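# Push the unlatched OSFP module into the switch

## Task

In the switch, find the single OSFP module that has not latched and press it in until it latches, using only gentle force. The other modules must stay latched. The robot must not fall over or be left leaning at the end.

## Robot and tools

ROBOT. TidyBot++: a mobile base (0.54 m long, 0.50 m wide, 0.38 m tall) on four driven casters, carrying one seven-joint arm with a two-finger gripper. The shoulder sits 0.12 m ahead of the base centre and 0.68 m above the floor. Arm segments: upper arm 0.42 m, forearm 0.31 m, hand 0.31 m from wrist to the hand point. There are two cameras: base_camera (fixed, pinhole, 644x364 images) and wrist_camera (fisheye, 644x476, looking along the hand). The arm begins folded with the hand pointing down.

FRAMES. All positions are in metres. Base frame: origin on the floor below the base centre, x ahead, y to the left, z up. hand_pose is reported in this frame for the point between the finger pads. The hand's own z axis runs out along the fingers, and the fingers close along its y axis. The odometry frame is where the base frame was when the scene began. base_odometry gives x, y and heading (rad, left positive, -3.142 to 3.142), and it counts only wheel rotation, so slip looks like travel. base_tilt, in degrees, is positive when the robot leans forward or to the right.

TOOL move. This is the only tool that commands motion. It has one arm, so each moving argument covers that single arm.
- base: an object of relative offsets measured from where the base was in the last reported state. translate_m is metres forward (+) or back, from -2 to 2. strafe_m is metres to the left (+) or right, from -2 to 2. rotate_rad is radians counter-clockwise seen from above (+), from -6.3 to 6.3. translate and strafe combine into one straight-line drive.
- joints: absolute targets, keyed by name. joint_1_rad turns the whole arm about vertical, with clockwise from above positive (the opposite sign to heading), any angle. joint_2_rad is the shoulder, -2.249 to 2.249; 0 means upright, and + leans forward. joint_3_rad rotates the upper arm, any angle. joint_4_rad is the elbow, -2.579 to 2.579; with joint_3 at 3.14, negative bends the forearm forward. joint_5_rad rotates the forearm, any angle. joint_6_rad is the wrist, -2.099 to 2.099. joint_7_rad rolls the hand, any angle. gripper_pos runs from 0 (open) to 1 (closed); the pad gap is about 85 x (1 - gripper_pos) mm. Unlimited joints take the short way round, so turn them in steps of less than half a turn. A joint counts as done within ±0.039 rad for joints 1-4, ±0.095 for joints 5-7 and ±0.03 for the gripper.
- target: one flat list of seven numbers [x, y, z, qw, qx, qy, qz]. It is an absolute hand pose in the base frame, in metres plus a unit quaternion, in the same form as hand_pose. When target is given, joints may contain only gripper_pos.
- speeds: caps for this action only. translate_m and strafe_m take 0.05 to 0.5 m/s, and rotate_rad takes 0.1 to 1.57 rad/s. For a combined drive, give the cap under just one of the two keys.
- cameras: a list drawn from base_camera, wrist_camera, all. Leaving it out, null or ["all"] returns both images; [] returns none.
- blocking: true or omitted returns once everything is still. false returns after about half a second while motion continues. A later move replaces targets only for the parts it names.
A move with no action just reports the state. Unknown keys make a call invalid; out-of-range values get it refused.

OTHER TOOLS. wait(seconds 0 to 10, cameras) lets time pass and then reports; it returns early once motion settles. stop(cameras) brakes everything that is moving; braked parts report "stopped" and keep pressing on whatever they touch. zoom_image(camera, region [x0, y0, x1, y1] in pixels of that camera's latest image, at most 504x504) gives a closer crop. finished_scene(scene) ends the scene; the module must stay latched with no robot help.

RESULTS. "pictures" lists the cameras in the order of the images. "move" reads done, or the worst status among the motions. base_status, joint_status and hand_status use these words: moving, done, off_target (came to rest short and may still push), contact_stop or time_out (unrequested stops; the part then holds where it is), not_followed, stopped, torque_fault, limit_stop_at_motor_heat. "joint command not followed" or "pose unreachable" with "cause:" means a safety check held back the arm's targets. hand_target is where the hand would be with every joint exactly on target. motor_effort gives % of maximum torque, positive toward higher joint values, with the peak of the last action in brackets. on_its_own reports motion you did not command. Other lines are ARM HIT for a hard hit on the base or the arm itself, Motor temperatures, MOTOR HOT at 60 °C and OVER-TEMPERATURE FAULT at 75 °C.
Call sequencing: if a move or wait is refused, or an unrequested stop or fault shows up, the later move, wait and finished_scene calls in that same reply are skipped.

ACCURACY. Hand moves usually end off_target by up to about 3 cm. To fix this, shift your last target by (wanted - measured hand_pose). For joints, resend last command + (wanted - read). Repeating an identical target does nothing. Trust the camera images over hand_pose, which can be off by 1-2 cm. Do not reach low and forward close in front of the base, because the arm can strike the base.

SAFETY. Push the module slowly, in small steps along its insertion direction. Watch motor_effort and stop as soon as it latches or the effort climbs. Each joint pulls like a spring toward its target, so a target deep beyond the contact point pushes hard. Torque above 104.5 N m (joints 1-4) or 51.3 N m (joints 5-7) causes a torque fault and freezes the arm. Never drive the base while the hand touches the switch. A raised arm that snags, or a sideways push on it, can lift wheels or tip the robot; check base_tilt, and retract the arm or back away to level the robot. Avoid knocking modules or anything else out of place, slamming, and long stretched-out holds that overheat the motors.

Each tool is called after "Emit:" as a command line: name --argument value for each argument, lists and objects as JSON in quotes; but a table of rows of numbers goes row by row, as --pt "numbers of a row", without its own name.

## Session

Emit:
move

Scene clock: 0.00 s.
Motor temperatures (°C): [29 26 28 28 41 36 40]
base_odometry: x=+0.000 y=+0.000 heading=+0.000
base_tilt: forward=+0.2 right=+0.1
base_status: not commanded
joint_positions: joint_1_rad=-0.048 joint_2_rad=-0.345 joint_3_rad=+3.164 joint_4_rad=-2.517 joint_5_rad=+0.017 joint_6_rad=-0.876 joint_7_rad=+1.570 gripper_pos=+0.000
joint_status: not commanded
motor_effort: joint_1_rad=+0 joint_2_rad=-1 joint_3_rad=-1 joint_4_rad=+15 joint_5_rad=+1 joint_6_rad=+1 joint_7_rad=+2
hand_pose: x=+0.2652 y=+0.0020 z=+0.5901 quat_wxyz=(+0.002, +0.999, +0.018, +0.047) (m; base frame)
hand_target: x=+0.2658 y=+0.0020 z=+0.5905 quat_wxyz=(+0.002, +0.999, +0.018, +0.048) (m; base frame)
hand_status: not commanded
pictures: base_camera, wrist_camera

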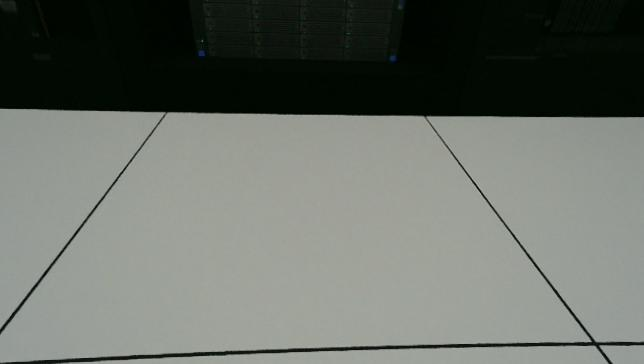

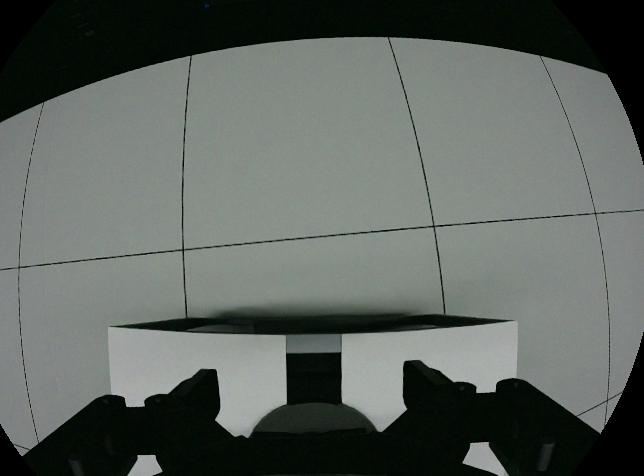

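Emit:
move --joints '{"joint_1_rad": 0.0, "joint_2_rad": -0.6, "joint_3_rad": 3.14, "joint_4_rad": -2.2, "joint_5_rad": 0.0, "joint_6_rad": 0.03, "joint_7_rad": 1.57, "gripper_pos": 1}'

Scene clock: 19.40 s.
Motor temperatures (°C): [29 26 28 28 41 36 40]
move: done
base_odometry: x=+0.000 y=+0.000 heading=+0.000
base_tilt: forward=+0.2 right=+0.0
base_status: not commanded
joint_positions: joint_1_rad=-0.021 joint_2_rad=-0.582 joint_3_rad=+3.153 joint_4_rad=-2.217 joint_5_rad=+0.017 joint_6_rad=-0.027 joint_7_rad=+1.570 gripper_pos=+0.999
joint_status: all done
motor_effort: joint_1_rad=+0(1) joint_2_rad=-1(4) joint_3_rad=+0(1) joint_4_rad=+22(23) joint_5_rad=+1(2) joint_6_rad=+8(9) joint_7_rad=+2(2)
hand_pose: x=+0.5114 y=+0.0035 z=+0.9851 quat_wxyz=(+0.000, +0.738, +0.008, +0.674) (m; base frame)
hand_target: x=+0.5069 y=+0.0022 z=+1.0201 quat_wxyz=(+0.000, +0.707, +0.001, +0.707) (m; base frame)
hand_status: not commanded
pictures: base_camera, wrist_camera
camera_calibration:
wrist_camera: T_world_to_cam=[[0.0356564, -0.998782, -0.0341104, 0.0246416], [-0.0472355, 0.0324096, -0.998358, 1.06829], [0.998247, 0.0372091, -0.0460223, -0.329115], [0, 0, 0, 1]] pos_world=[0.378121, 0.00223485, 1.05223]

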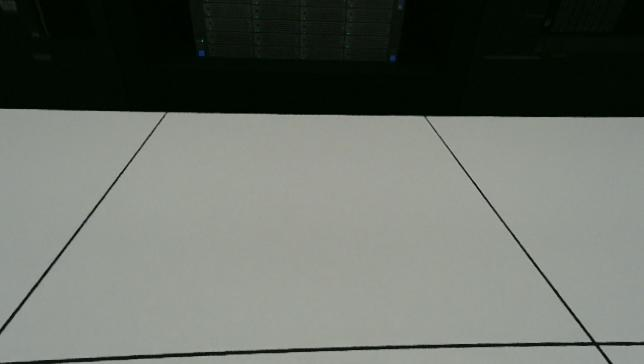

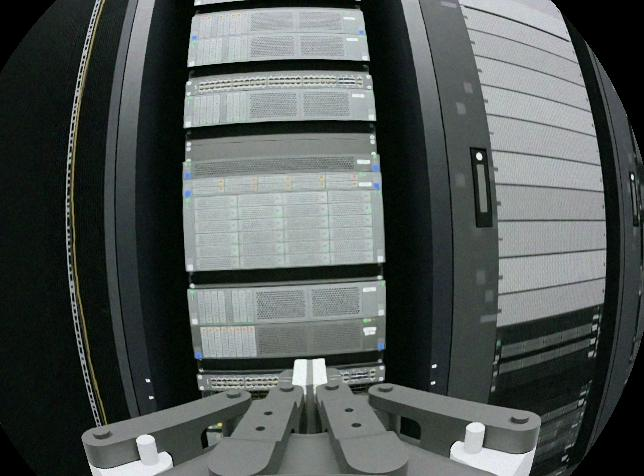

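Emit:
zoom_image --camera "wrist_camera" --region '[160, 0, 410, 200]'

Emit:
zoom_image --camera "wrist_camera" --region '[160, 260, 410, 460]'

Scaled by 2.016.

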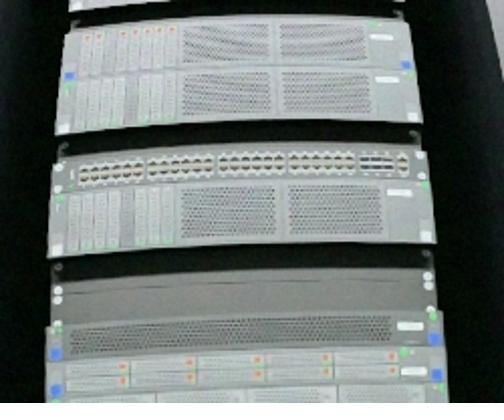

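Scaled by 2.016.

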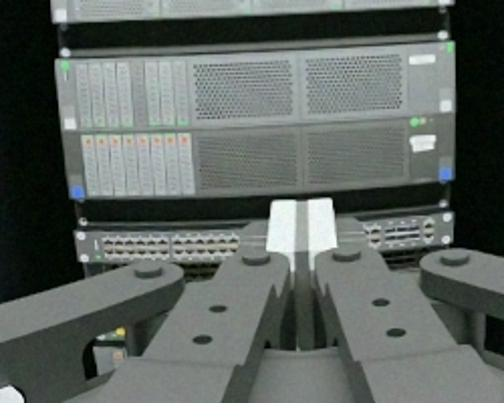

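Emit:
move --joints '{"joint_1_rad": 0.0, "joint_2_rad": -0.6, "joint_3_rad": 3.14, "joint_4_rad": -2.4, "joint_5_rad": 0.0, "joint_6_rad": -0.4, "joint_7_rad": 1.57}' --cameras '["wrist_camera"]'

Scene clock: 26.87 s.
Motor temperatures (°C): [29 26 28 29 41 36 39]
move: done
base_odometry: x=+0.000 y=+0.000 heading=+0.000
base_tilt: forward=+0.2 right=+0.1
base_status: not commanded
joint_positions: joint_1_rad=-0.021 joint_2_rad=-0.582 joint_3_rad=+3.153 joint_4_rad=-2.394 joint_5_rad=+0.017 joint_6_rad=-0.349 joint_7_rad=+1.570 gripper_pos=+0.999
joint_status: all done
motor_effort: joint_1_rad=+0(1) joint_2_rad=+0(2) joint_3_rad=+0(2) joint_4_rad=+21(25) joint_5_rad=+1(1) joint_6_rad=+7(9) joint_7_rad=+1(3)
hand_pose: x=+0.4517 y=+0.0025 z=+0.7853 quat_wxyz=(+0.001, +0.882, +0.009, +0.471) (m; base frame)
hand_target: x=+0.4392 y=+0.0018 z=+0.7744 quat_wxyz=(+0.000, +0.891, +0.000, +0.454) (m; base frame)
hand_status: not commanded
pictures: wrist_camera
camera_calibration:
wrist_camera: T_world_to_cam=[[0.0146043, -0.999077, -0.0404074, 0.0334856], [-0.519056, 0.0269651, -0.854315, 0.966012], [0.854615, 0.0334503, -0.518183, 0.156983], [0, 0, 0, 1]] pos_world=[0.366765, 0.00215495, 0.907977]

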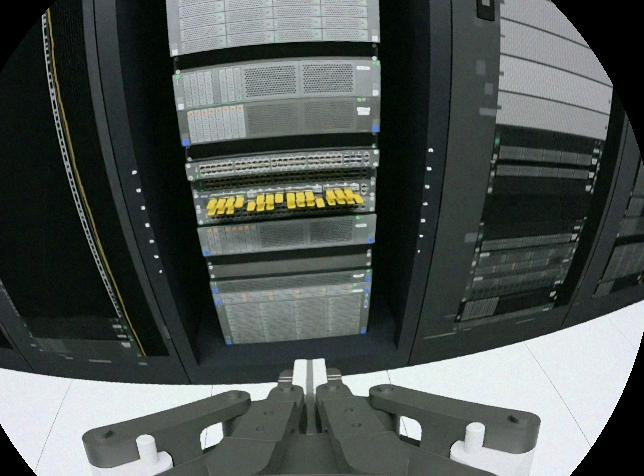

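Emit:
zoom_image --camera "wrist_camera" --region '[180, 140, 390, 240]'

Scaled by 2.400.

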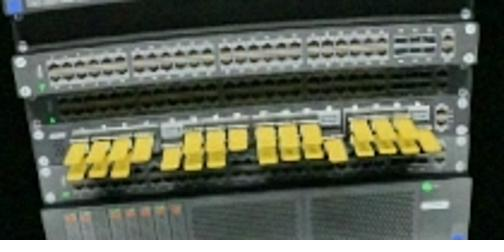

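Emit:
move --joints '{"joint_1_rad": 0.0, "joint_2_rad": 0.3, "joint_3_rad": 3.14, "joint_4_rad": -2.3, "joint_5_rad": 0.0, "joint_6_rad": 1.0, "joint_7_rad": 1.57}' --cameras '[]'

Emit:
move --joints '{"joint_1_rad": 0.0, "joint_2_rad": 1.195, "joint_3_rad": 3.14, "joint_4_rad": -2.143, "joint_5_rad": 0.0, "joint_6_rad": 1.767, "joint_7_rad": 1.57}' --cameras '["wrist_camera", "base_camera"]'

Scene clock: 52.93 s.
Motor temperatures (°C): [29 26 28 29 41 36 39]
move: done
base_odometry: x=+0.000 y=+0.000 heading=+0.000
base_tilt: forward=+0.2 right=+0.1
base_status: not commanded
joint_positions: joint_1_rad=-0.020 joint_2_rad=+0.290 joint_3_rad=+3.153 joint_4_rad=-2.326 joint_5_rad=+0.017 joint_6_rad=+0.943 joint_7_rad=+1.570 gripper_pos=+0.999
joint_status: all done
motor_effort: joint_1_rad=+0(1) joint_2_rad=-23(25) joint_3_rad=+0(3) joint_4_rad=+14(22) joint_5_rad=+1(2) joint_6_rad=+8(9) joint_7_rad=+2(2)
hand_pose: x=+0.7066 y=+0.0116 z=+0.7810 quat_wxyz=(-0.004, +0.742, +0.013, +0.670) (m; base frame)
hand_target: x=+0.7165 y=+0.0022 z=+0.8053 quat_wxyz=(-0.001, +0.717, +0.000, +0.697) (m; base frame)
hand_status: not commanded
pictures: none
No camera images: "cameras" was empty.

Scene clock: 55.43 s.
Motor temperatures (°C): [29 26 28 29 41 36 39]
move: done
base_odometry: x=+0.000 y=+0.000 heading=+0.000
base_tilt: forward=+0.2 right=+0.1
base_status: not commanded
joint_positions: joint_1_rad=-0.020 joint_2_rad=+1.191 joint_3_rad=+3.153 joint_4_rad=-2.168 joint_5_rad=+0.017 joint_6_rad=+1.711 joint_7_rad=+1.570 gripper_pos=+0.999
joint_status: all done
motor_effort: joint_1_rad=+0(1) joint_2_rad=-35(37) joint_3_rad=-1(3) joint_4_rad=+2(14) joint_5_rad=+1(2) joint_6_rad=+8(10) joint_7_rad=+2(2)
hand_pose: x=+0.7523 y=+0.0150 z=+0.5067 quat_wxyz=(-0.009, +0.734, +0.014, +0.679) (m; base frame)
hand_target: x=+0.7603 y=+0.0019 z=+0.5279 quat_wxyz=(-0.001, +0.707, -0.001, +0.707) (m; base frame)
hand_status: not commanded
pictures: base_camera, wrist_camera
camera_calibration:
wrist_camera: T_world_to_cam=[[0.057245, -0.997661, -0.0373471, -0.00333441], [-0.034512, 0.0354086, -0.998777, 0.592241], [0.997763, 0.0584639, -0.0324043, -0.598896], [0, 0, 0, 1]] pos_world=[0.618187, 0.0107168, 0.571985]

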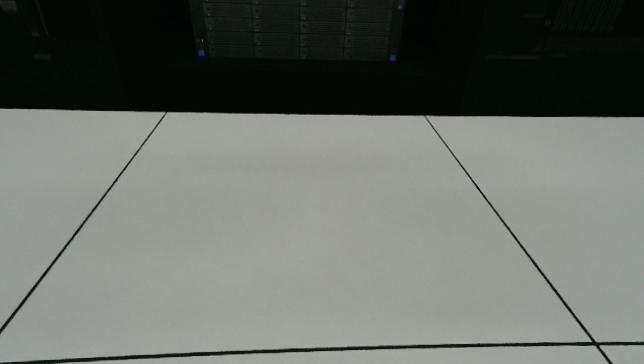

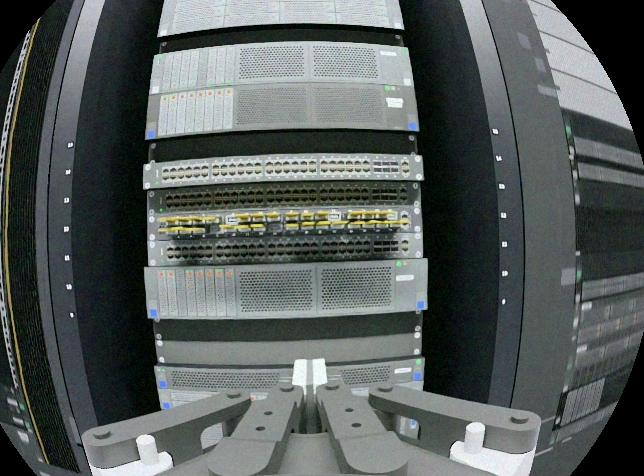

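Emit:
zoom_image --camera "wrist_camera" --region '[140, 190, 290, 270]'

Emit:
zoom_image --camera "wrist_camera" --region '[280, 190, 430, 270]'

Scaled by 3.360.

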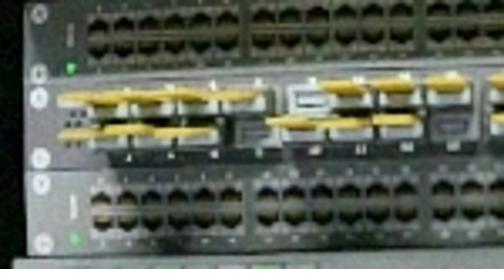

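Scaled by 3.360.

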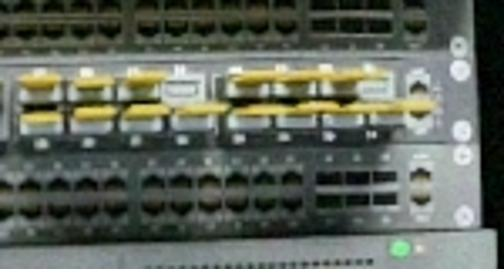

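Emit:
move --base '{"translate_m": 0.2, "strafe_m": 0.02, "rotate_rad": 0.07}' --joints '{"joint_1_rad": 0.04, "joint_6_rad": 1.79}' --cameras '["wrist_camera", "base_camera"]'

Scene clock: 76.37 s.
Motor temperatures (°C): [29 27 28 29 41 37 39]
move: done
base_odometry: x=+0.200 y=+0.020 heading=+0.071
base_tilt: forward=+0.2 right=+0.1
base_status: done
joint_positions: joint_1_rad=+0.028 joint_2_rad=+1.192 joint_3_rad=+3.148 joint_4_rad=-2.159 joint_5_rad=+0.017 joint_6_rad=+1.738 joint_7_rad=+1.570 gripper_pos=+0.999
joint_status: all done
motor_effort: joint_1_rad=+0(4) joint_2_rad=-35(36) joint_3_rad=-1(2) joint_4_rad=+2(3) joint_5_rad=+1(1) joint_6_rad=+9(9) joint_7_rad=+2(2)
hand_pose: x=+0.7556 y=-0.0137 z=+0.5169 quat_wxyz=(+0.005, +0.722, -0.004, +0.692) (m; base frame)
hand_target: x=+0.7598 y=-0.0237 z=+0.5350 quat_wxyz=(+0.013, +0.699, -0.015, +0.715) (m; base frame)
hand_status: not commanded
pictures: base_camera, wrist_camera
camera_calibration:
wrist_camera: T_world_to_cam=[[0.0124476, -0.999089, -0.0408099, 0.00384783], [0.00278322, 0.0408475, -0.999162, 0.575633], [0.999919, 0.0123235, 0.00328914, -0.620897], [0, 0, 0, 1]] pos_world=[0.619197, -0.0120172, 0.57735]

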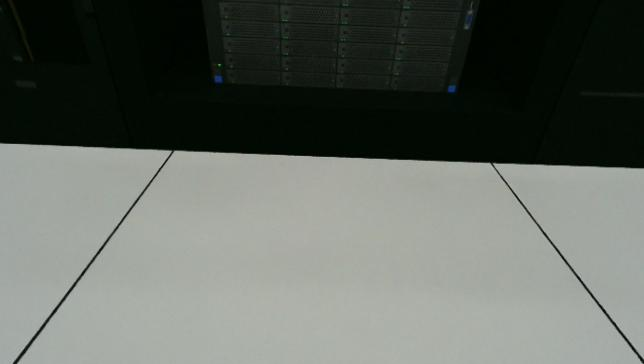

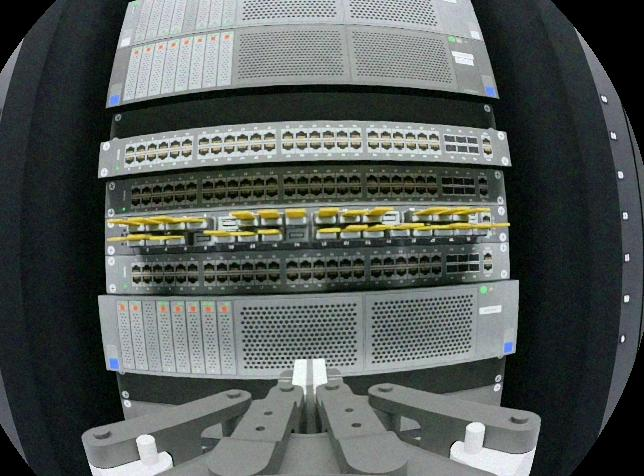

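Emit:
zoom_image --camera "wrist_camera" --region '[95, 190, 235, 270]'

Emit:
zoom_image --camera "wrist_camera" --region '[185, 190, 325, 270]'

Emit:
zoom_image --camera "wrist_camera" --region '[275, 190, 415, 270]'

Emit:
zoom_image --camera "wrist_camera" --region '[375, 190, 515, 270]'

Scaled by 3.600.

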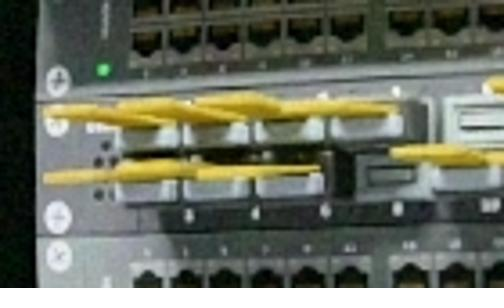

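Scaled by 3.600.

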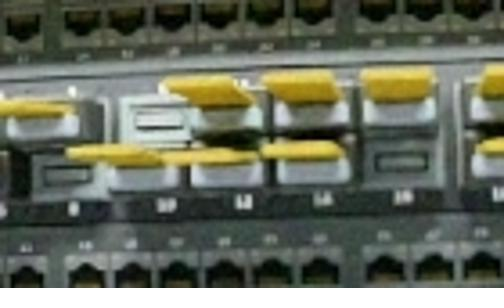

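Scaled by 3.600.

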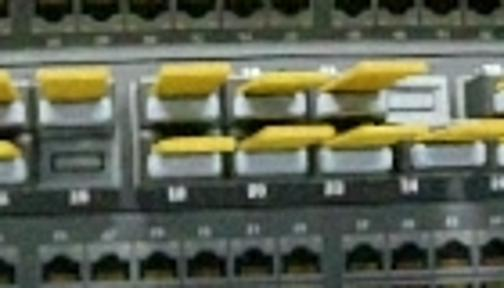

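Scaled by 3.600.

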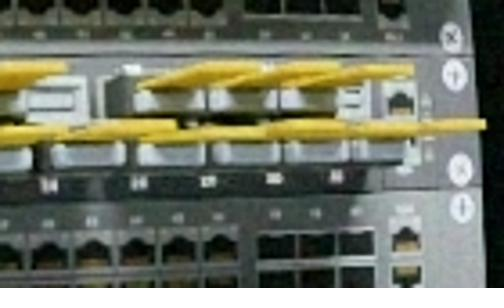

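Emit:
move --joints '{"joint_1_rad": 0.04, "joint_2_rad": 0.6, "joint_3_rad": 3.14, "joint_4_rad": -2.0, "joint_5_rad": 0.0, "joint_6_rad": 0.1, "joint_7_rad": 1.57}' --cameras '["wrist_camera"]'

Emit:
move --joints '{"joint_1_rad": 0.04, "joint_2_rad": 0.557, "joint_3_rad": 3.14, "joint_4_rad": -1.487, "joint_5_rad": 0.0, "joint_6_rad": -0.37, "joint_7_rad": 1.57}' --cameras '["wrist_camera"]'

Scene clock: 118.87 s.
Motor temperatures (°C): [29 28 28 29 41 37 39]
move: done
base_odometry: x=+0.200 y=+0.020 heading=+0.071
base_tilt: forward=+0.2 right=+0.1
base_status: not commanded
joint_positions: joint_1_rad=+0.028 joint_2_rad=+0.636 joint_3_rad=+3.148 joint_4_rad=-2.026 joint_5_rad=+0.017 joint_6_rad=+0.156 joint_7_rad=+1.570 gripper_pos=+0.999
joint_status: all done
motor_effort: joint_1_rad=+0(2) joint_2_rad=-32(38) joint_3_rad=+0(2) joint_4_rad=+11(12) joint_5_rad=+1(2) joint_6_rad=+5(9) joint_7_rad=+1(2)
hand_pose: x=+0.6984 y=-0.0177 z=+0.4908 quat_wxyz=(+0.008, +0.950, -0.007, +0.312) (m; base frame)
hand_target: x=+0.7045 y=-0.0212 z=+0.5103 quat_wxyz=(+0.006, +0.949, -0.019, +0.315) (m; base frame)
hand_status: not commanded
pictures: wrist_camera
camera_calibration:
wrist_camera: T_world_to_cam=[[-0.0354637, -0.998731, -0.0357503, 0.0304339], [-0.776631, 0.0500556, -0.627964, 0.912288], [0.628956, 0.0054949, -0.777421, 0.0785773], [0, 0, 0, 1]] pos_world=[0.660169, -0.0157016, 0.635059]

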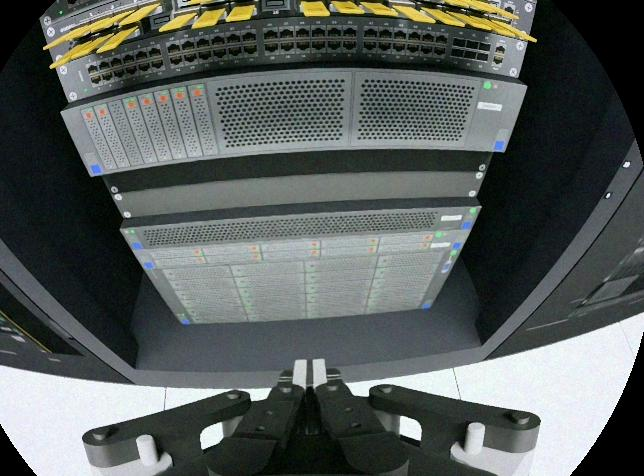

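Scene clock: 120.87 s.
Motor temperatures (°C): [29 28 28 29 41 37 39]
move: off_target
base_odometry: x=+0.200 y=+0.020 heading=+0.071
base_tilt: forward=+0.2 right=+0.1
base_status: not commanded
joint_positions: joint_1_rad=+0.028 joint_2_rad=+0.598 joint_3_rad=+3.148 joint_4_rad=-1.512 joint_5_rad=+0.017 joint_6_rad=-0.315 joint_7_rad=+1.570 gripper_pos=+0.999
joint_status: joint_2_rad off_target (ended at +0.598, target +0.557); the others done
motor_effort: joint_1_rad=+0(1) joint_2_rad=-37(38) joint_3_rad=+0(2) joint_4_rad=+18(19) joint_5_rad=+1(1) joint_6_rad=+6(6) joint_7_rad=+2(2)
hand_pose: x=+0.8296 y=-0.0241 z=+0.6332 quat_wxyz=(+0.013, +0.937, -0.009, +0.350) (m; base frame)
hand_target: x=+0.8278 y=-0.0260 z=+0.6632 quat_wxyz=(+0.006, +0.934, -0.019, +0.356) (m; base frame)
hand_status: not commanded
pictures: wrist_camera
camera_calibration:
wrist_camera: T_world_to_cam=[[-0.0380769, -0.99881, -0.0304736, 0.0326685], [-0.723491, 0.0485909, -0.688622, 1.09809], [0.689283, -0.00417318, -0.72448, 0.0229951], [0, 0, 0, 1]] pos_world=[0.779856, -0.0206318, 0.773827]

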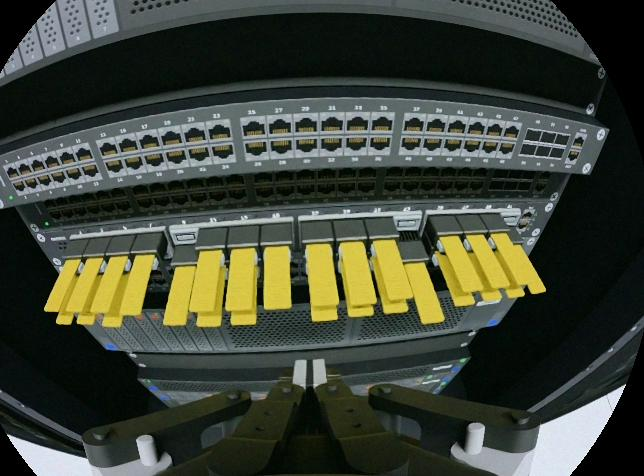

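Emit:
zoom_image --camera "wrist_camera" --region '[30, 200, 190, 340]'

Emit:
zoom_image --camera "wrist_camera" --region '[150, 200, 310, 340]'

Emit:
zoom_image --camera "wrist_camera" --region '[280, 200, 440, 340]'

Emit:
zoom_image --camera "wrist_camera" --region '[395, 190, 555, 330]'

Scaled by 3.150.

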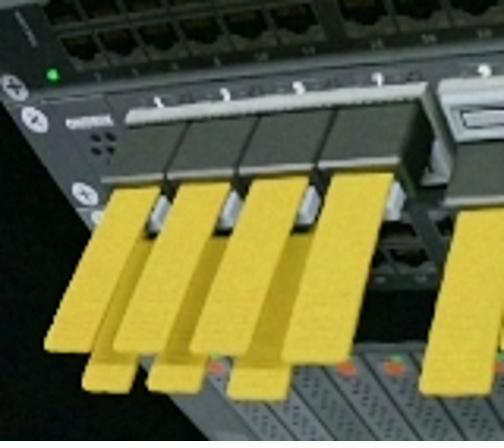

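Scaled by 3.150.

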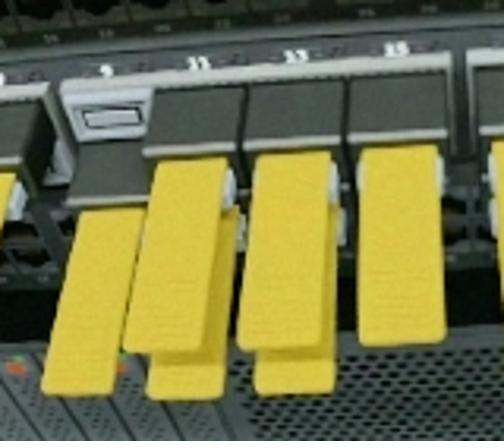

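Scaled by 3.150.

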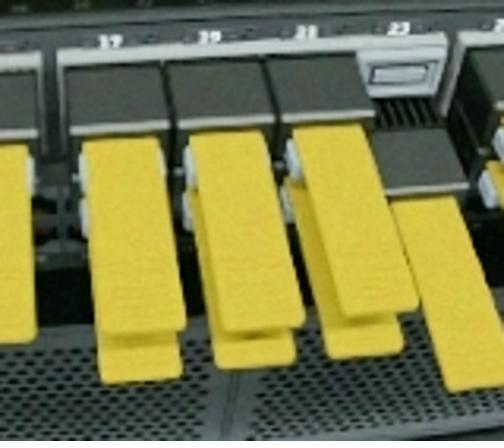

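Scaled by 3.150.

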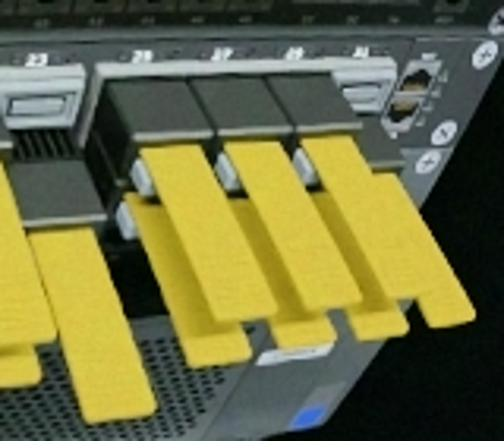

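Emit:
move --joints '{"joint_1_rad": 0.04, "joint_2_rad": 0.6, "joint_3_rad": 3.14, "joint_4_rad": -2.0, "joint_5_rad": 0.0, "joint_6_rad": 0.1, "joint_7_rad": 1.57}' --cameras '[]'

Emit:
move --base '{"strafe_m": -0.085}' --joints '{"joint_1_rad": 0.04, "joint_2_rad": 1.195, "joint_3_rad": 3.14, "joint_4_rad": -2.143, "joint_5_rad": 0.0, "joint_6_rad": 1.79, "joint_7_rad": 1.57}' --cameras '[]'

Emit:
move --joints '{"joint_1_rad": 0.04, "joint_2_rad": 1.5, "joint_3_rad": 3.14, "joint_4_rad": -1.4, "joint_5_rad": 0.0, "joint_6_rad": 1.82, "joint_7_rad": 1.57}' --cameras '["wrist_camera"]'

Scene clock: 183.13 s.
Motor temperatures (°C): [29 31 27 29 41 36 39]
move: done
base_odometry: x=+0.200 y=+0.020 heading=+0.071
base_tilt: forward=+0.2 right=+0.1
base_status: not commanded
joint_positions: joint_1_rad=+0.028 joint_2_rad=+0.598 joint_3_rad=+3.148 joint_4_rad=-1.980 joint_5_rad=+0.017 joint_6_rad=+0.044 joint_7_rad=+1.570 gripper_pos=+0.999
joint_status: all done
motor_effort: joint_1_rad=+0(2) joint_2_rad=-32(38) joint_3_rad=-1(2) joint_4_rad=+12(18) joint_5_rad=+1(2) joint_6_rad=+5(7) joint_7_rad=+2(2)
hand_pose: x=+0.7016 y=-0.0184 z=+0.5082 quat_wxyz=(+0.009, +0.954, -0.007, +0.299) (m; base frame)
hand_target: x=+0.7045 y=-0.0212 z=+0.5103 quat_wxyz=(+0.006, +0.949, -0.019, +0.315) (m; base frame)
hand_status: not commanded
pictures: none
No camera images: "cameras" was empty.

Scene clock: 185.67 s.
Motor temperatures (°C): [29 31 27 29 41 36 39]
move: done
base_odometry: x=+0.206 y=-0.065 heading=+0.071
base_tilt: forward=+0.2 right=+0.1
base_status: done
joint_positions: joint_1_rad=+0.041 joint_2_rad=+1.193 joint_3_rad=+3.145 joint_4_rad=-2.120 joint_5_rad=+0.017 joint_6_rad=+1.733 joint_7_rad=+1.570 gripper_pos=+0.999
joint_status: all done
motor_effort: joint_1_rad=+0(3) joint_2_rad=-36(38) joint_3_rad=-1(3) joint_4_rad=+2(13) joint_5_rad=+1(2) joint_6_rad=+8(9) joint_7_rad=+2(2)
hand_pose: x=+0.7672 y=-0.0214 z=+0.5239 quat_wxyz=(+0.009, +0.711, -0.009, +0.703) (m; base frame)
hand_target: x=+0.7598 y=-0.0237 z=+0.5350 quat_wxyz=(+0.013, +0.699, -0.015, +0.715) (m; base frame)
hand_status: not commanded
pictures: none
No camera images: "cameras" was empty.

Scene clock: 187.67 s.
Motor temperatures (°C): [29 31 27 29 41 36 39]
move: done
base_odometry: x=+0.206 y=-0.065 heading=+0.071
base_tilt: forward=+0.2 right=+0.1
base_status: not commanded
joint_positions: joint_1_rad=+0.041 joint_2_rad=+1.496 joint_3_rad=+3.145 joint_4_rad=-1.426 joint_5_rad=+0.017 joint_6_rad=+1.765 joint_7_rad=+1.570 gripper_pos=+0.999
joint_status: all done
motor_effort: joint_1_rad=+0(1) joint_2_rad=-44(45) joint_3_rad=-1(3) joint_4_rad=+9(9) joint_5_rad=+1(2) joint_6_rad=+6(9) joint_7_rad=+2(2)
hand_pose: x=+0.8916 y=-0.0259 z=+0.5316 quat_wxyz=(+0.012, +0.547, -0.004, +0.837) (m; base frame)
hand_target: x=+0.8879 y=-0.0292 z=+0.5531 quat_wxyz=(+0.016, +0.514, -0.011, +0.858) (m; base frame)
hand_status: not commanded
pictures: wrist_camera
camera_calibration:
wrist_camera: T_world_to_cam=[[0.017688, -0.999633, -0.0205406, -0.0249313], [0.442116, 0.026246, -0.896574, 0.143844], [0.896784, 0.00677727, 0.442418, -0.898336], [0, 0, 0, 1]] pos_world=[0.742458, -0.0226092, 0.525894]

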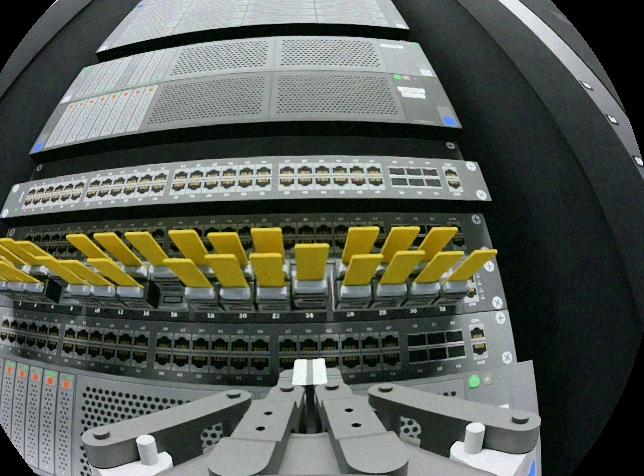

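Emit:
zoom_image --camera "wrist_camera" --region '[250, 220, 380, 330]'

Emit:
zoom_image --camera "wrist_camera" --region '[150, 220, 280, 330]'

Scaled by 3.877.

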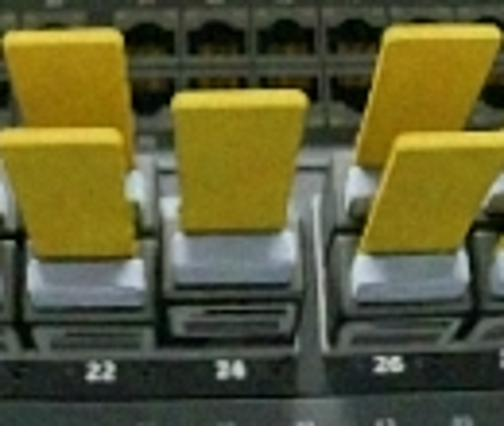

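Scaled by 3.877.

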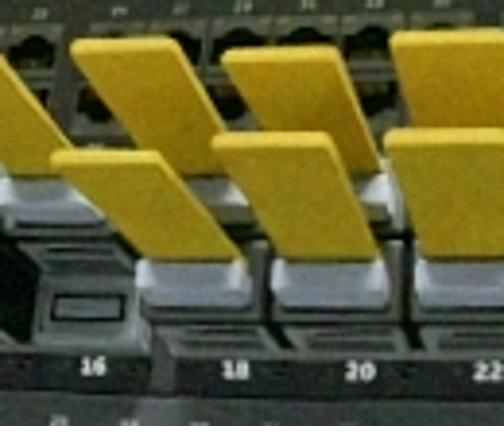

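Emit:
move --base '{"translate_m": -0.06}' --joints '{"joint_7_rad": 0.0}' --cameras '[]'

Emit:
move --joints '{"joint_1_rad": 0.04, "joint_2_rad": 1.134, "joint_3_rad": 3.14, "joint_4_rad": -1.909, "joint_5_rad": 0.0, "joint_6_rad": 1.615, "joint_7_rad": -1.57}' --cameras '["wrist_camera"]'

Scene clock: 236.33 s.
Motor temperatures (°C): [28 33 27 29 41 37 39]
move: done
base_odometry: x=+0.146 y=-0.069 heading=+0.071
base_tilt: forward=+0.2 right=+0.1
base_status: done
joint_positions: joint_1_rad=+0.041 joint_2_rad=+1.500 joint_3_rad=+3.145 joint_4_rad=-1.422 joint_5_rad=+0.017 joint_6_rad=+1.769 joint_7_rad=+0.044 gripper_pos=+0.999
joint_status: all done
motor_effort: joint_1_rad=+0(1) joint_2_rad=-44(45) joint_3_rad=+0(2) joint_4_rad=+8(10) joint_5_rad=+1(1) joint_6_rad=+8(8) joint_7_rad=+2(3)
hand_pose: x=+0.8913 y=-0.0259 z=+0.5307 quat_wxyz=(-0.571, +0.391, -0.380, +0.614) (m; base frame)
hand_target: x=+0.8879 y=-0.0292 z=+0.5531 quat_wxyz=(-0.595, +0.356, -0.371, +0.618) (m; base frame)
hand_status: not commanded
pictures: none
No camera images: "cameras" was empty.

Scene clock: 238.73 s.
Motor temperatures (°C): [28 33 27 29 41 37 39]
move: off_target
base_odometry: x=+0.146 y=-0.069 heading=+0.071
base_tilt: forward=+0.2 right=+0.1
base_status: not commanded
joint_positions: joint_1_rad=+0.041 joint_2_rad=+1.178 joint_3_rad=+3.145 joint_4_rad=-1.887 joint_5_rad=+0.017 joint_6_rad=+1.668 joint_7_rad=-1.522 gripper_pos=+0.999
joint_status: joint_2_rad off_target (ended at +1.178, target +1.134); the others done
motor_effort: joint_1_rad=+0(1) joint_2_rad=-39(46) joint_3_rad=-1(2) joint_4_rad=+7(9) joint_5_rad=+1(2) joint_6_rad=+9(9) joint_7_rad=+2(3)
hand_pose: x=+0.8381 y=-0.0242 z=+0.5834 quat_wxyz=(-0.765, +0.009, -0.643, +0.030) (m; base frame)
hand_target: x=+0.8388 y=-0.0269 z=+0.5913 quat_wxyz=(-0.756, -0.013, -0.655, +0.015) (m; base frame)
hand_status: not commanded
pictures: wrist_camera
camera_calibration:
wrist_camera: T_world_to_cam=[[0.0540221, 0.998519, -0.00645004, -0.0115637], [-0.129774, 0.0134255, 0.991453, -0.408615], [0.990071, -0.0527233, 0.130307, -0.770879], [0, 0, 0, 1]] pos_world=[0.710822, -0.0236108, 0.505499]

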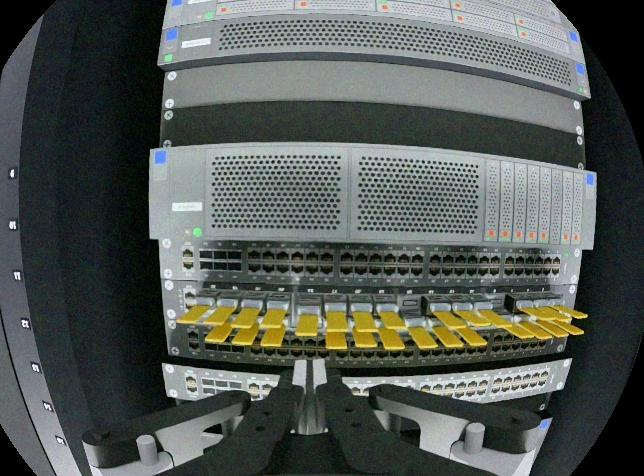

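Emit:
zoom_image --camera "wrist_camera" --region '[230, 270, 390, 400]'

Scaled by 3.150.

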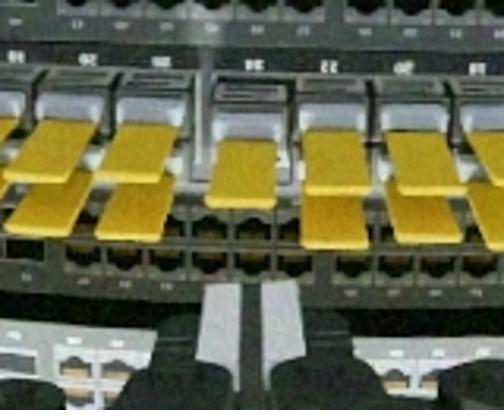

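Emit:
move --joints '{"joint_1_rad": 0.015, "joint_2_rad": 1.0645, "joint_3_rad": 3.14, "joint_4_rad": -1.942, "joint_5_rad": 0.0, "joint_6_rad": 1.475}' --cameras '["wrist_camera"]'

Scene clock: 282.30 s.
Motor temperatures (°C): [28 34 27 29 41 36 39]
move: off_target
base_odometry: x=+0.146 y=-0.069 heading=+0.071
base_tilt: forward=+0.2 right=+0.1
base_status: not commanded
joint_positions: joint_1_rad=+0.031 joint_2_rad=+1.106 joint_3_rad=+3.145 joint_4_rad=-1.921 joint_5_rad=+0.017 joint_6_rad=+1.525 joint_7_rad=-1.525 gripper_pos=+0.999
joint_status: joint_2_rad off_target (ended at +1.106, target +1.065); the others done
motor_effort: joint_1_rad=+0(2) joint_2_rad=-39(42) joint_3_rad=-2(3) joint_4_rad=+8(8) joint_5_rad=+1(1) joint_6_rad=+8(9) joint_7_rad=+1(2)
hand_pose: x=+0.8414 y=-0.0173 z=+0.5795 quat_wxyz=(-0.730, +0.012, -0.682, +0.024) (m; base frame)
hand_target: x=+0.8403 y=-0.0088 z=+0.5866 quat_wxyz=(-0.721, -0.005, -0.693, +0.005) (m; base frame)
hand_status: not commanded
pictures: wrist_camera
camera_calibration:
wrist_camera: T_world_to_cam=[[0.0438611, 0.999012, -0.00720231, -0.00962607], [-0.0245206, 0.00828359, 0.999665, -0.497808], [0.998737, -0.0436698, 0.0248596, -0.719286], [0, 0, 0, 1]] pos_world=[0.706593, -0.0176709, 0.515453]

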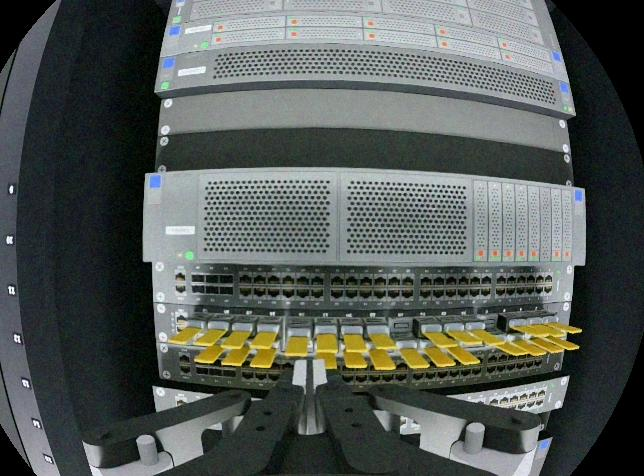

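Emit:
zoom_image --camera "wrist_camera" --region '[230, 280, 390, 410]'

Scaled by 3.150.

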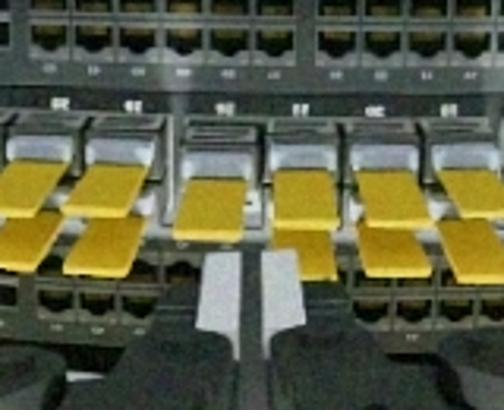

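Emit:
move --base '{"translate_m": 0.067, "strafe_m": -0.0126}' --speeds '{"translate_m": 0.15}' --cameras '["wrist_camera"]'

Emit:
zoom_image --camera "wrist_camera" --region '[230, 280, 390, 410]'

Scene clock: 293.73 s.
Motor temperatures (°C): [28 35 27 29 41 36 39]
move: done
base_odometry: x=+0.214 y=-0.077 heading=+0.071
base_tilt: forward=+0.2 right=+0.1
base_status: done
joint_positions: joint_1_rad=+0.030 joint_2_rad=+1.105 joint_3_rad=+3.145 joint_4_rad=-1.925 joint_5_rad=+0.017 joint_6_rad=+1.524 joint_7_rad=-1.525 gripper_pos=+0.999
joint_status: not commanded
motor_effort: joint_1_rad=+0(1) joint_2_rad=-39(40) joint_3_rad=-1(3) joint_4_rad=+7(9) joint_5_rad=+1(1) joint_6_rad=+8(9) joint_7_rad=+1(2)
hand_pose: x=+0.8402 y=-0.0166 z=+0.5782 quat_wxyz=(-0.729, +0.012, -0.684, +0.024) (m; base frame)
hand_target: x=+0.8403 y=-0.0088 z=+0.5866 quat_wxyz=(-0.721, -0.005, -0.693, +0.005) (m; base frame)
hand_status: not commanded
pictures: wrist_camera
camera_calibration:
wrist_camera: T_world_to_cam=[[0.0429558, 0.999051, -0.00713673, -0.00953071], [-0.0202253, 0.00801143, 0.999763, -0.50015], [0.998872, -0.0428013, 0.0205502, -0.715688], [0, 0, 0, 1]] pos_world=[0.705175, -0.0171038, 0.514671]

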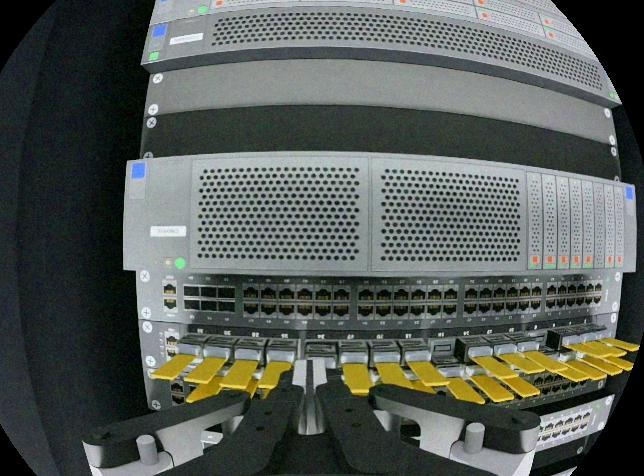

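Scaled by 3.150.

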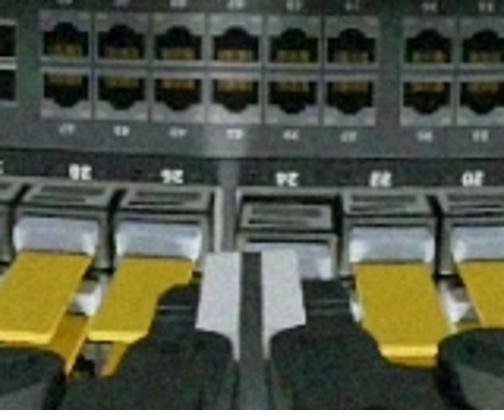

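Emit:
move --base '{"strafe_m": 0.0067}' --joints '{"joint_2_rad": 1.0605}' --cameras '["wrist_camera"]'

Emit:
zoom_image --camera "wrist_camera" --region '[230, 280, 390, 410]'

Scene clock: 309.60 s.
Motor temperatures (°C): [28 35 27 29 41 36 39]
move: off_target
base_odometry: x=+0.214 y=-0.071 heading=+0.070
base_tilt: forward=+0.3 right=+0.1
base_status: done
joint_positions: joint_1_rad=+0.024 joint_2_rad=+1.105 joint_3_rad=+3.145 joint_4_rad=-1.925 joint_5_rad=+0.017 joint_6_rad=+1.524 joint_7_rad=-1.525 gripper_pos=+0.999
joint_status: joint_2_rad off_target (ended at +1.105, target +1.060)
motor_effort: joint_1_rad=+0(3) joint_2_rad=-40(40) joint_3_rad=-1(3) joint_4_rad=+7(8) joint_5_rad=+1(2) joint_6_rad=+8(9) joint_7_rad=+2(2)
hand_pose: x=+0.8404 y=-0.0122 z=+0.5787 quat_wxyz=(-0.729, +0.014, -0.684, +0.021) (m; base frame)
hand_target: x=+0.8407 y=-0.0088 z=+0.5895 quat_wxyz=(-0.722, -0.005, -0.692, +0.005) (m; base frame)
hand_status: not commanded
pictures: wrist_camera
camera_calibration:
wrist_camera: T_world_to_cam=[[0.0368014, 0.9993, -0.00674388, -0.00904793], [-0.0209866, 0.0075198, 0.999751, -0.500055], [0.999102, -0.0366507, 0.0212487, -0.716191], [0, 0, 0, 1]] pos_world=[0.705386, -0.013447, 0.515088]

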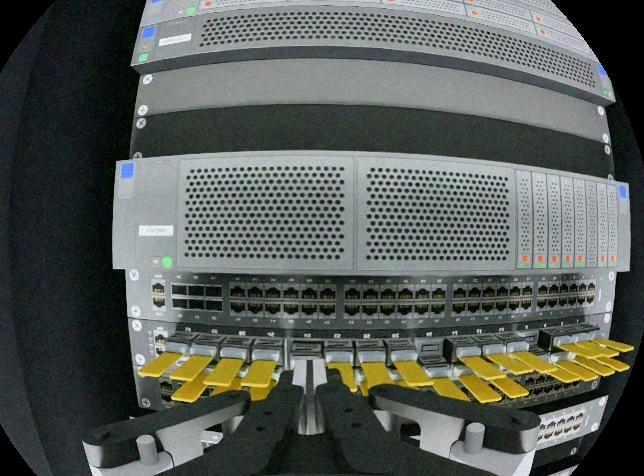

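Scaled by 3.150.

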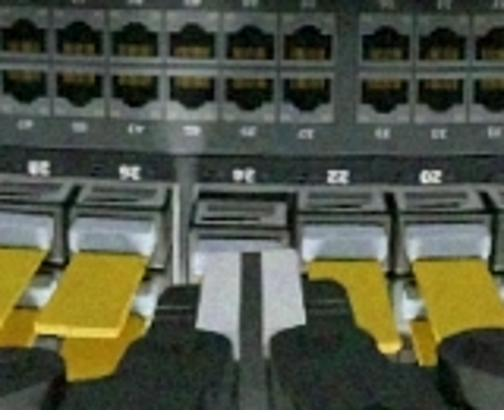

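Emit:
move --base '{"strafe_m": -0.003}' --joints '{"joint_2_rad": 1.053}' --cameras '["wrist_camera"]'

Emit:
zoom_image --camera "wrist_camera" --region '[250, 300, 370, 400]'

Scene clock: 317.57 s.
Motor temperatures (°C): [28 35 27 29 41 36 39]
move: off_target
base_odometry: x=+0.214 y=-0.074 heading=+0.071
base_tilt: forward=+0.2 right=+0.1
base_status: done
joint_positions: joint_1_rad=+0.024 joint_2_rad=+1.099 joint_3_rad=+3.144 joint_4_rad=-1.925 joint_5_rad=+0.017 joint_6_rad=+1.524 joint_7_rad=-1.525 gripper_pos=+0.999
joint_status: joint_2_rad off_target (ended at +1.099, target +1.053)
motor_effort: joint_1_rad=+0(4) joint_2_rad=-39(40) joint_3_rad=-1(3) joint_4_rad=+7(8) joint_5_rad=+1(2) joint_6_rad=+9(9) joint_7_rad=+1(2)
hand_pose: x=+0.8410 y=-0.0117 z=+0.5826 quat_wxyz=(-0.731, +0.014, -0.682, +0.021) (m; base frame)
hand_target: x=+0.8414 y=-0.0088 z=+0.5949 quat_wxyz=(-0.725, -0.005, -0.689, +0.005) (m; base frame)
hand_status: not commanded
pictures: wrist_camera
camera_calibration:
wrist_camera: T_world_to_cam=[[0.036169, 0.999325, -0.00640846, -0.00919254], [-0.0263677, 0.00736472, 0.999625, -0.499381], [0.998998, -0.0359865, 0.0266163, -0.719853], [0, 0, 0, 1]] pos_world=[0.706296, -0.0130409, 0.518295]

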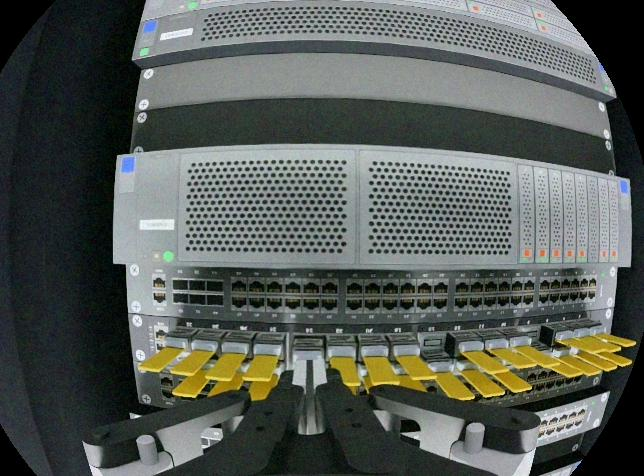

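Scaled by 4.200.

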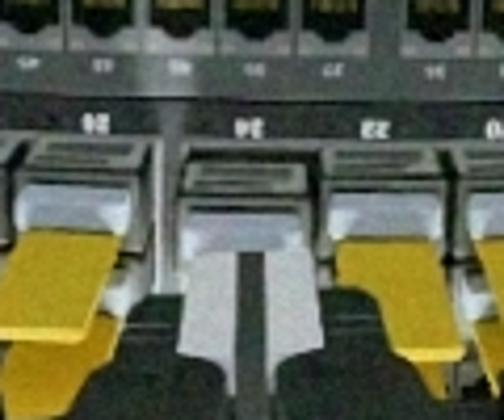

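Emit:
move --joints '{"joint_6_rad": 1.462}' --cameras '["wrist_camera"]'

Emit:
zoom_image --camera "wrist_camera" --region '[250, 300, 370, 400]'

Scene clock: 325.87 s.
Motor temperatures (°C): [28 35 27 29 41 36 39]
move: done
base_odometry: x=+0.214 y=-0.074 heading=+0.071
base_tilt: forward=+0.2 right=+0.1
base_status: not commanded
joint_positions: joint_1_rad=+0.024 joint_2_rad=+1.099 joint_3_rad=+3.144 joint_4_rad=-1.925 joint_5_rad=+0.017 joint_6_rad=+1.510 joint_7_rad=-1.525 gripper_pos=+0.999
joint_status: all done
motor_effort: joint_1_rad=+0(1) joint_2_rad=-39(40) joint_3_rad=-1(2) joint_4_rad=+8(8) joint_5_rad=+1(1) joint_6_rad=+8(9) joint_7_rad=+2(2)
hand_pose: x=+0.8413 y=-0.0117 z=+0.5785 quat_wxyz=(-0.727, +0.014, -0.687, +0.021) (m; base frame)
hand_target: x=+0.8415 y=-0.0088 z=+0.5909 quat_wxyz=(-0.720, -0.005, -0.694, +0.005) (m; base frame)
hand_status: not commanded
pictures: wrist_camera
camera_calibration:
wrist_camera: T_world_to_cam=[[0.0361407, 0.999324, -0.00679529, -0.00896021], [-0.0127224, 0.00725927, 0.999893, -0.506891], [0.999266, -0.0360504, 0.0129761, -0.712384], [0, 0, 0, 1]] pos_world=[0.705736, -0.0130479, 0.516019]

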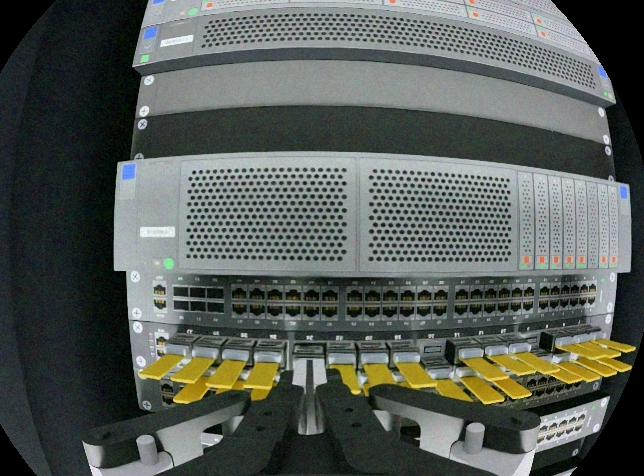

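Scaled by 4.200.

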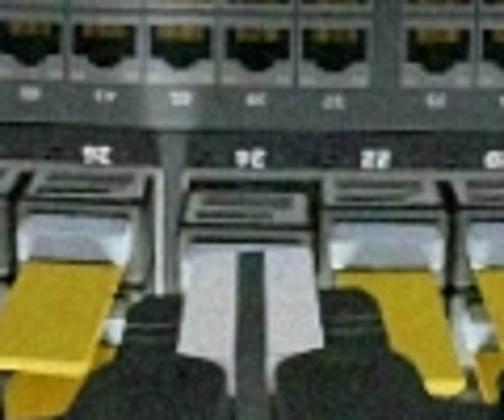

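Emit:
move --joints '{"joint_2_rad": 1.0495}' --cameras '[]'

Emit:
move --base '{"translate_m": 0.03}' --speeds '{"translate_m": 0.05}' --cameras '["wrist_camera"]'

Emit:
zoom_image --camera "wrist_camera" --region '[250, 300, 370, 400]'

Scene clock: 330.33 s.
Motor temperatures (°C): [28 36 27 29 41 36 39]
move: off_target
base_odometry: x=+0.214 y=-0.074 heading=+0.071
base_tilt: forward=+0.3 right=+0.1
base_status: not commanded
joint_positions: joint_1_rad=+0.024 joint_2_rad=+1.097 joint_3_rad=+3.144 joint_4_rad=-1.925 joint_5_rad=+0.017 joint_6_rad=+1.510 joint_7_rad=-1.525 gripper_pos=+0.999
joint_status: joint_2_rad off_target (ended at +1.097, target +1.050)
motor_effort: joint_1_rad=+0(0) joint_2_rad=-39(40) joint_3_rad=-1(1) joint_4_rad=+8(8) joint_5_rad=+1(1) joint_6_rad=+7(9) joint_7_rad=+1(2)
hand_pose: x=+0.8415 y=-0.0117 z=+0.5800 quat_wxyz=(-0.727, +0.014, -0.686, +0.021) (m; base frame)
hand_target: x=+0.8418 y=-0.0088 z=+0.5934 quat_wxyz=(-0.722, -0.005, -0.692, +0.005) (m; base frame)
hand_status: not commanded
pictures: none
No camera images: "cameras" was empty.

Scene clock: 331.37 s.
Motor temperatures (°C): [28 36 27 29 41 36 39]
move: done
base_odometry: x=+0.244 y=-0.072 heading=+0.070
base_tilt: forward=+0.3 right=+0.1
base_status: done
joint_positions: joint_1_rad=+0.024 joint_2_rad=+1.096 joint_3_rad=+3.144 joint_4_rad=-1.926 joint_5_rad=+0.017 joint_6_rad=+1.510 joint_7_rad=-1.525 gripper_pos=+0.999
joint_status: not commanded
motor_effort: joint_1_rad=+0(1) joint_2_rad=-39(41) joint_3_rad=-1(2) joint_4_rad=+8(9) joint_5_rad=+0(1) joint_6_rad=+8(9) joint_7_rad=+2(2)
hand_pose: x=+0.8414 y=-0.0117 z=+0.5805 quat_wxyz=(-0.727, +0.014, -0.686, +0.021) (m; base frame)
hand_target: x=+0.8418 y=-0.0088 z=+0.5934 quat_wxyz=(-0.722, -0.005, -0.692, +0.005) (m; base frame)
hand_status: not commanded
pictures: wrist_camera
camera_calibration:
wrist_camera: T_world_to_cam=[[0.0361592, 0.999323, -0.00676954, -0.0089779], [-0.0150346, 0.00731719, 0.99986, -0.506959], [0.999233, -0.0360524, 0.015289, -0.713856], [0, 0, 0, 1]] pos_world=[0.706011, -0.0130548, 0.517742]

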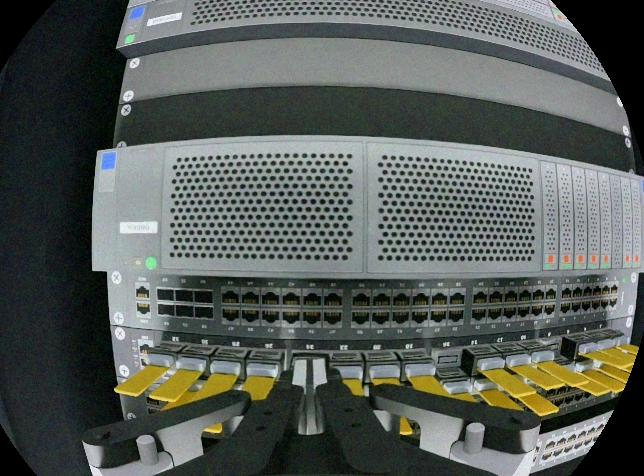

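Scaled by 4.200.

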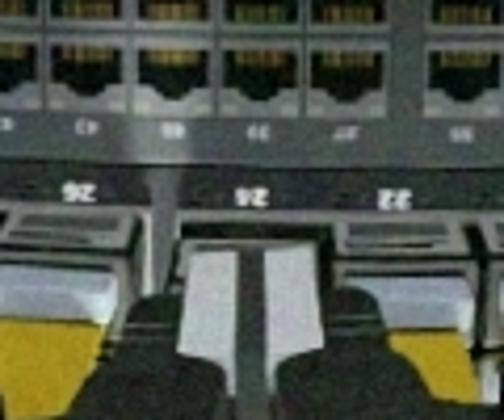

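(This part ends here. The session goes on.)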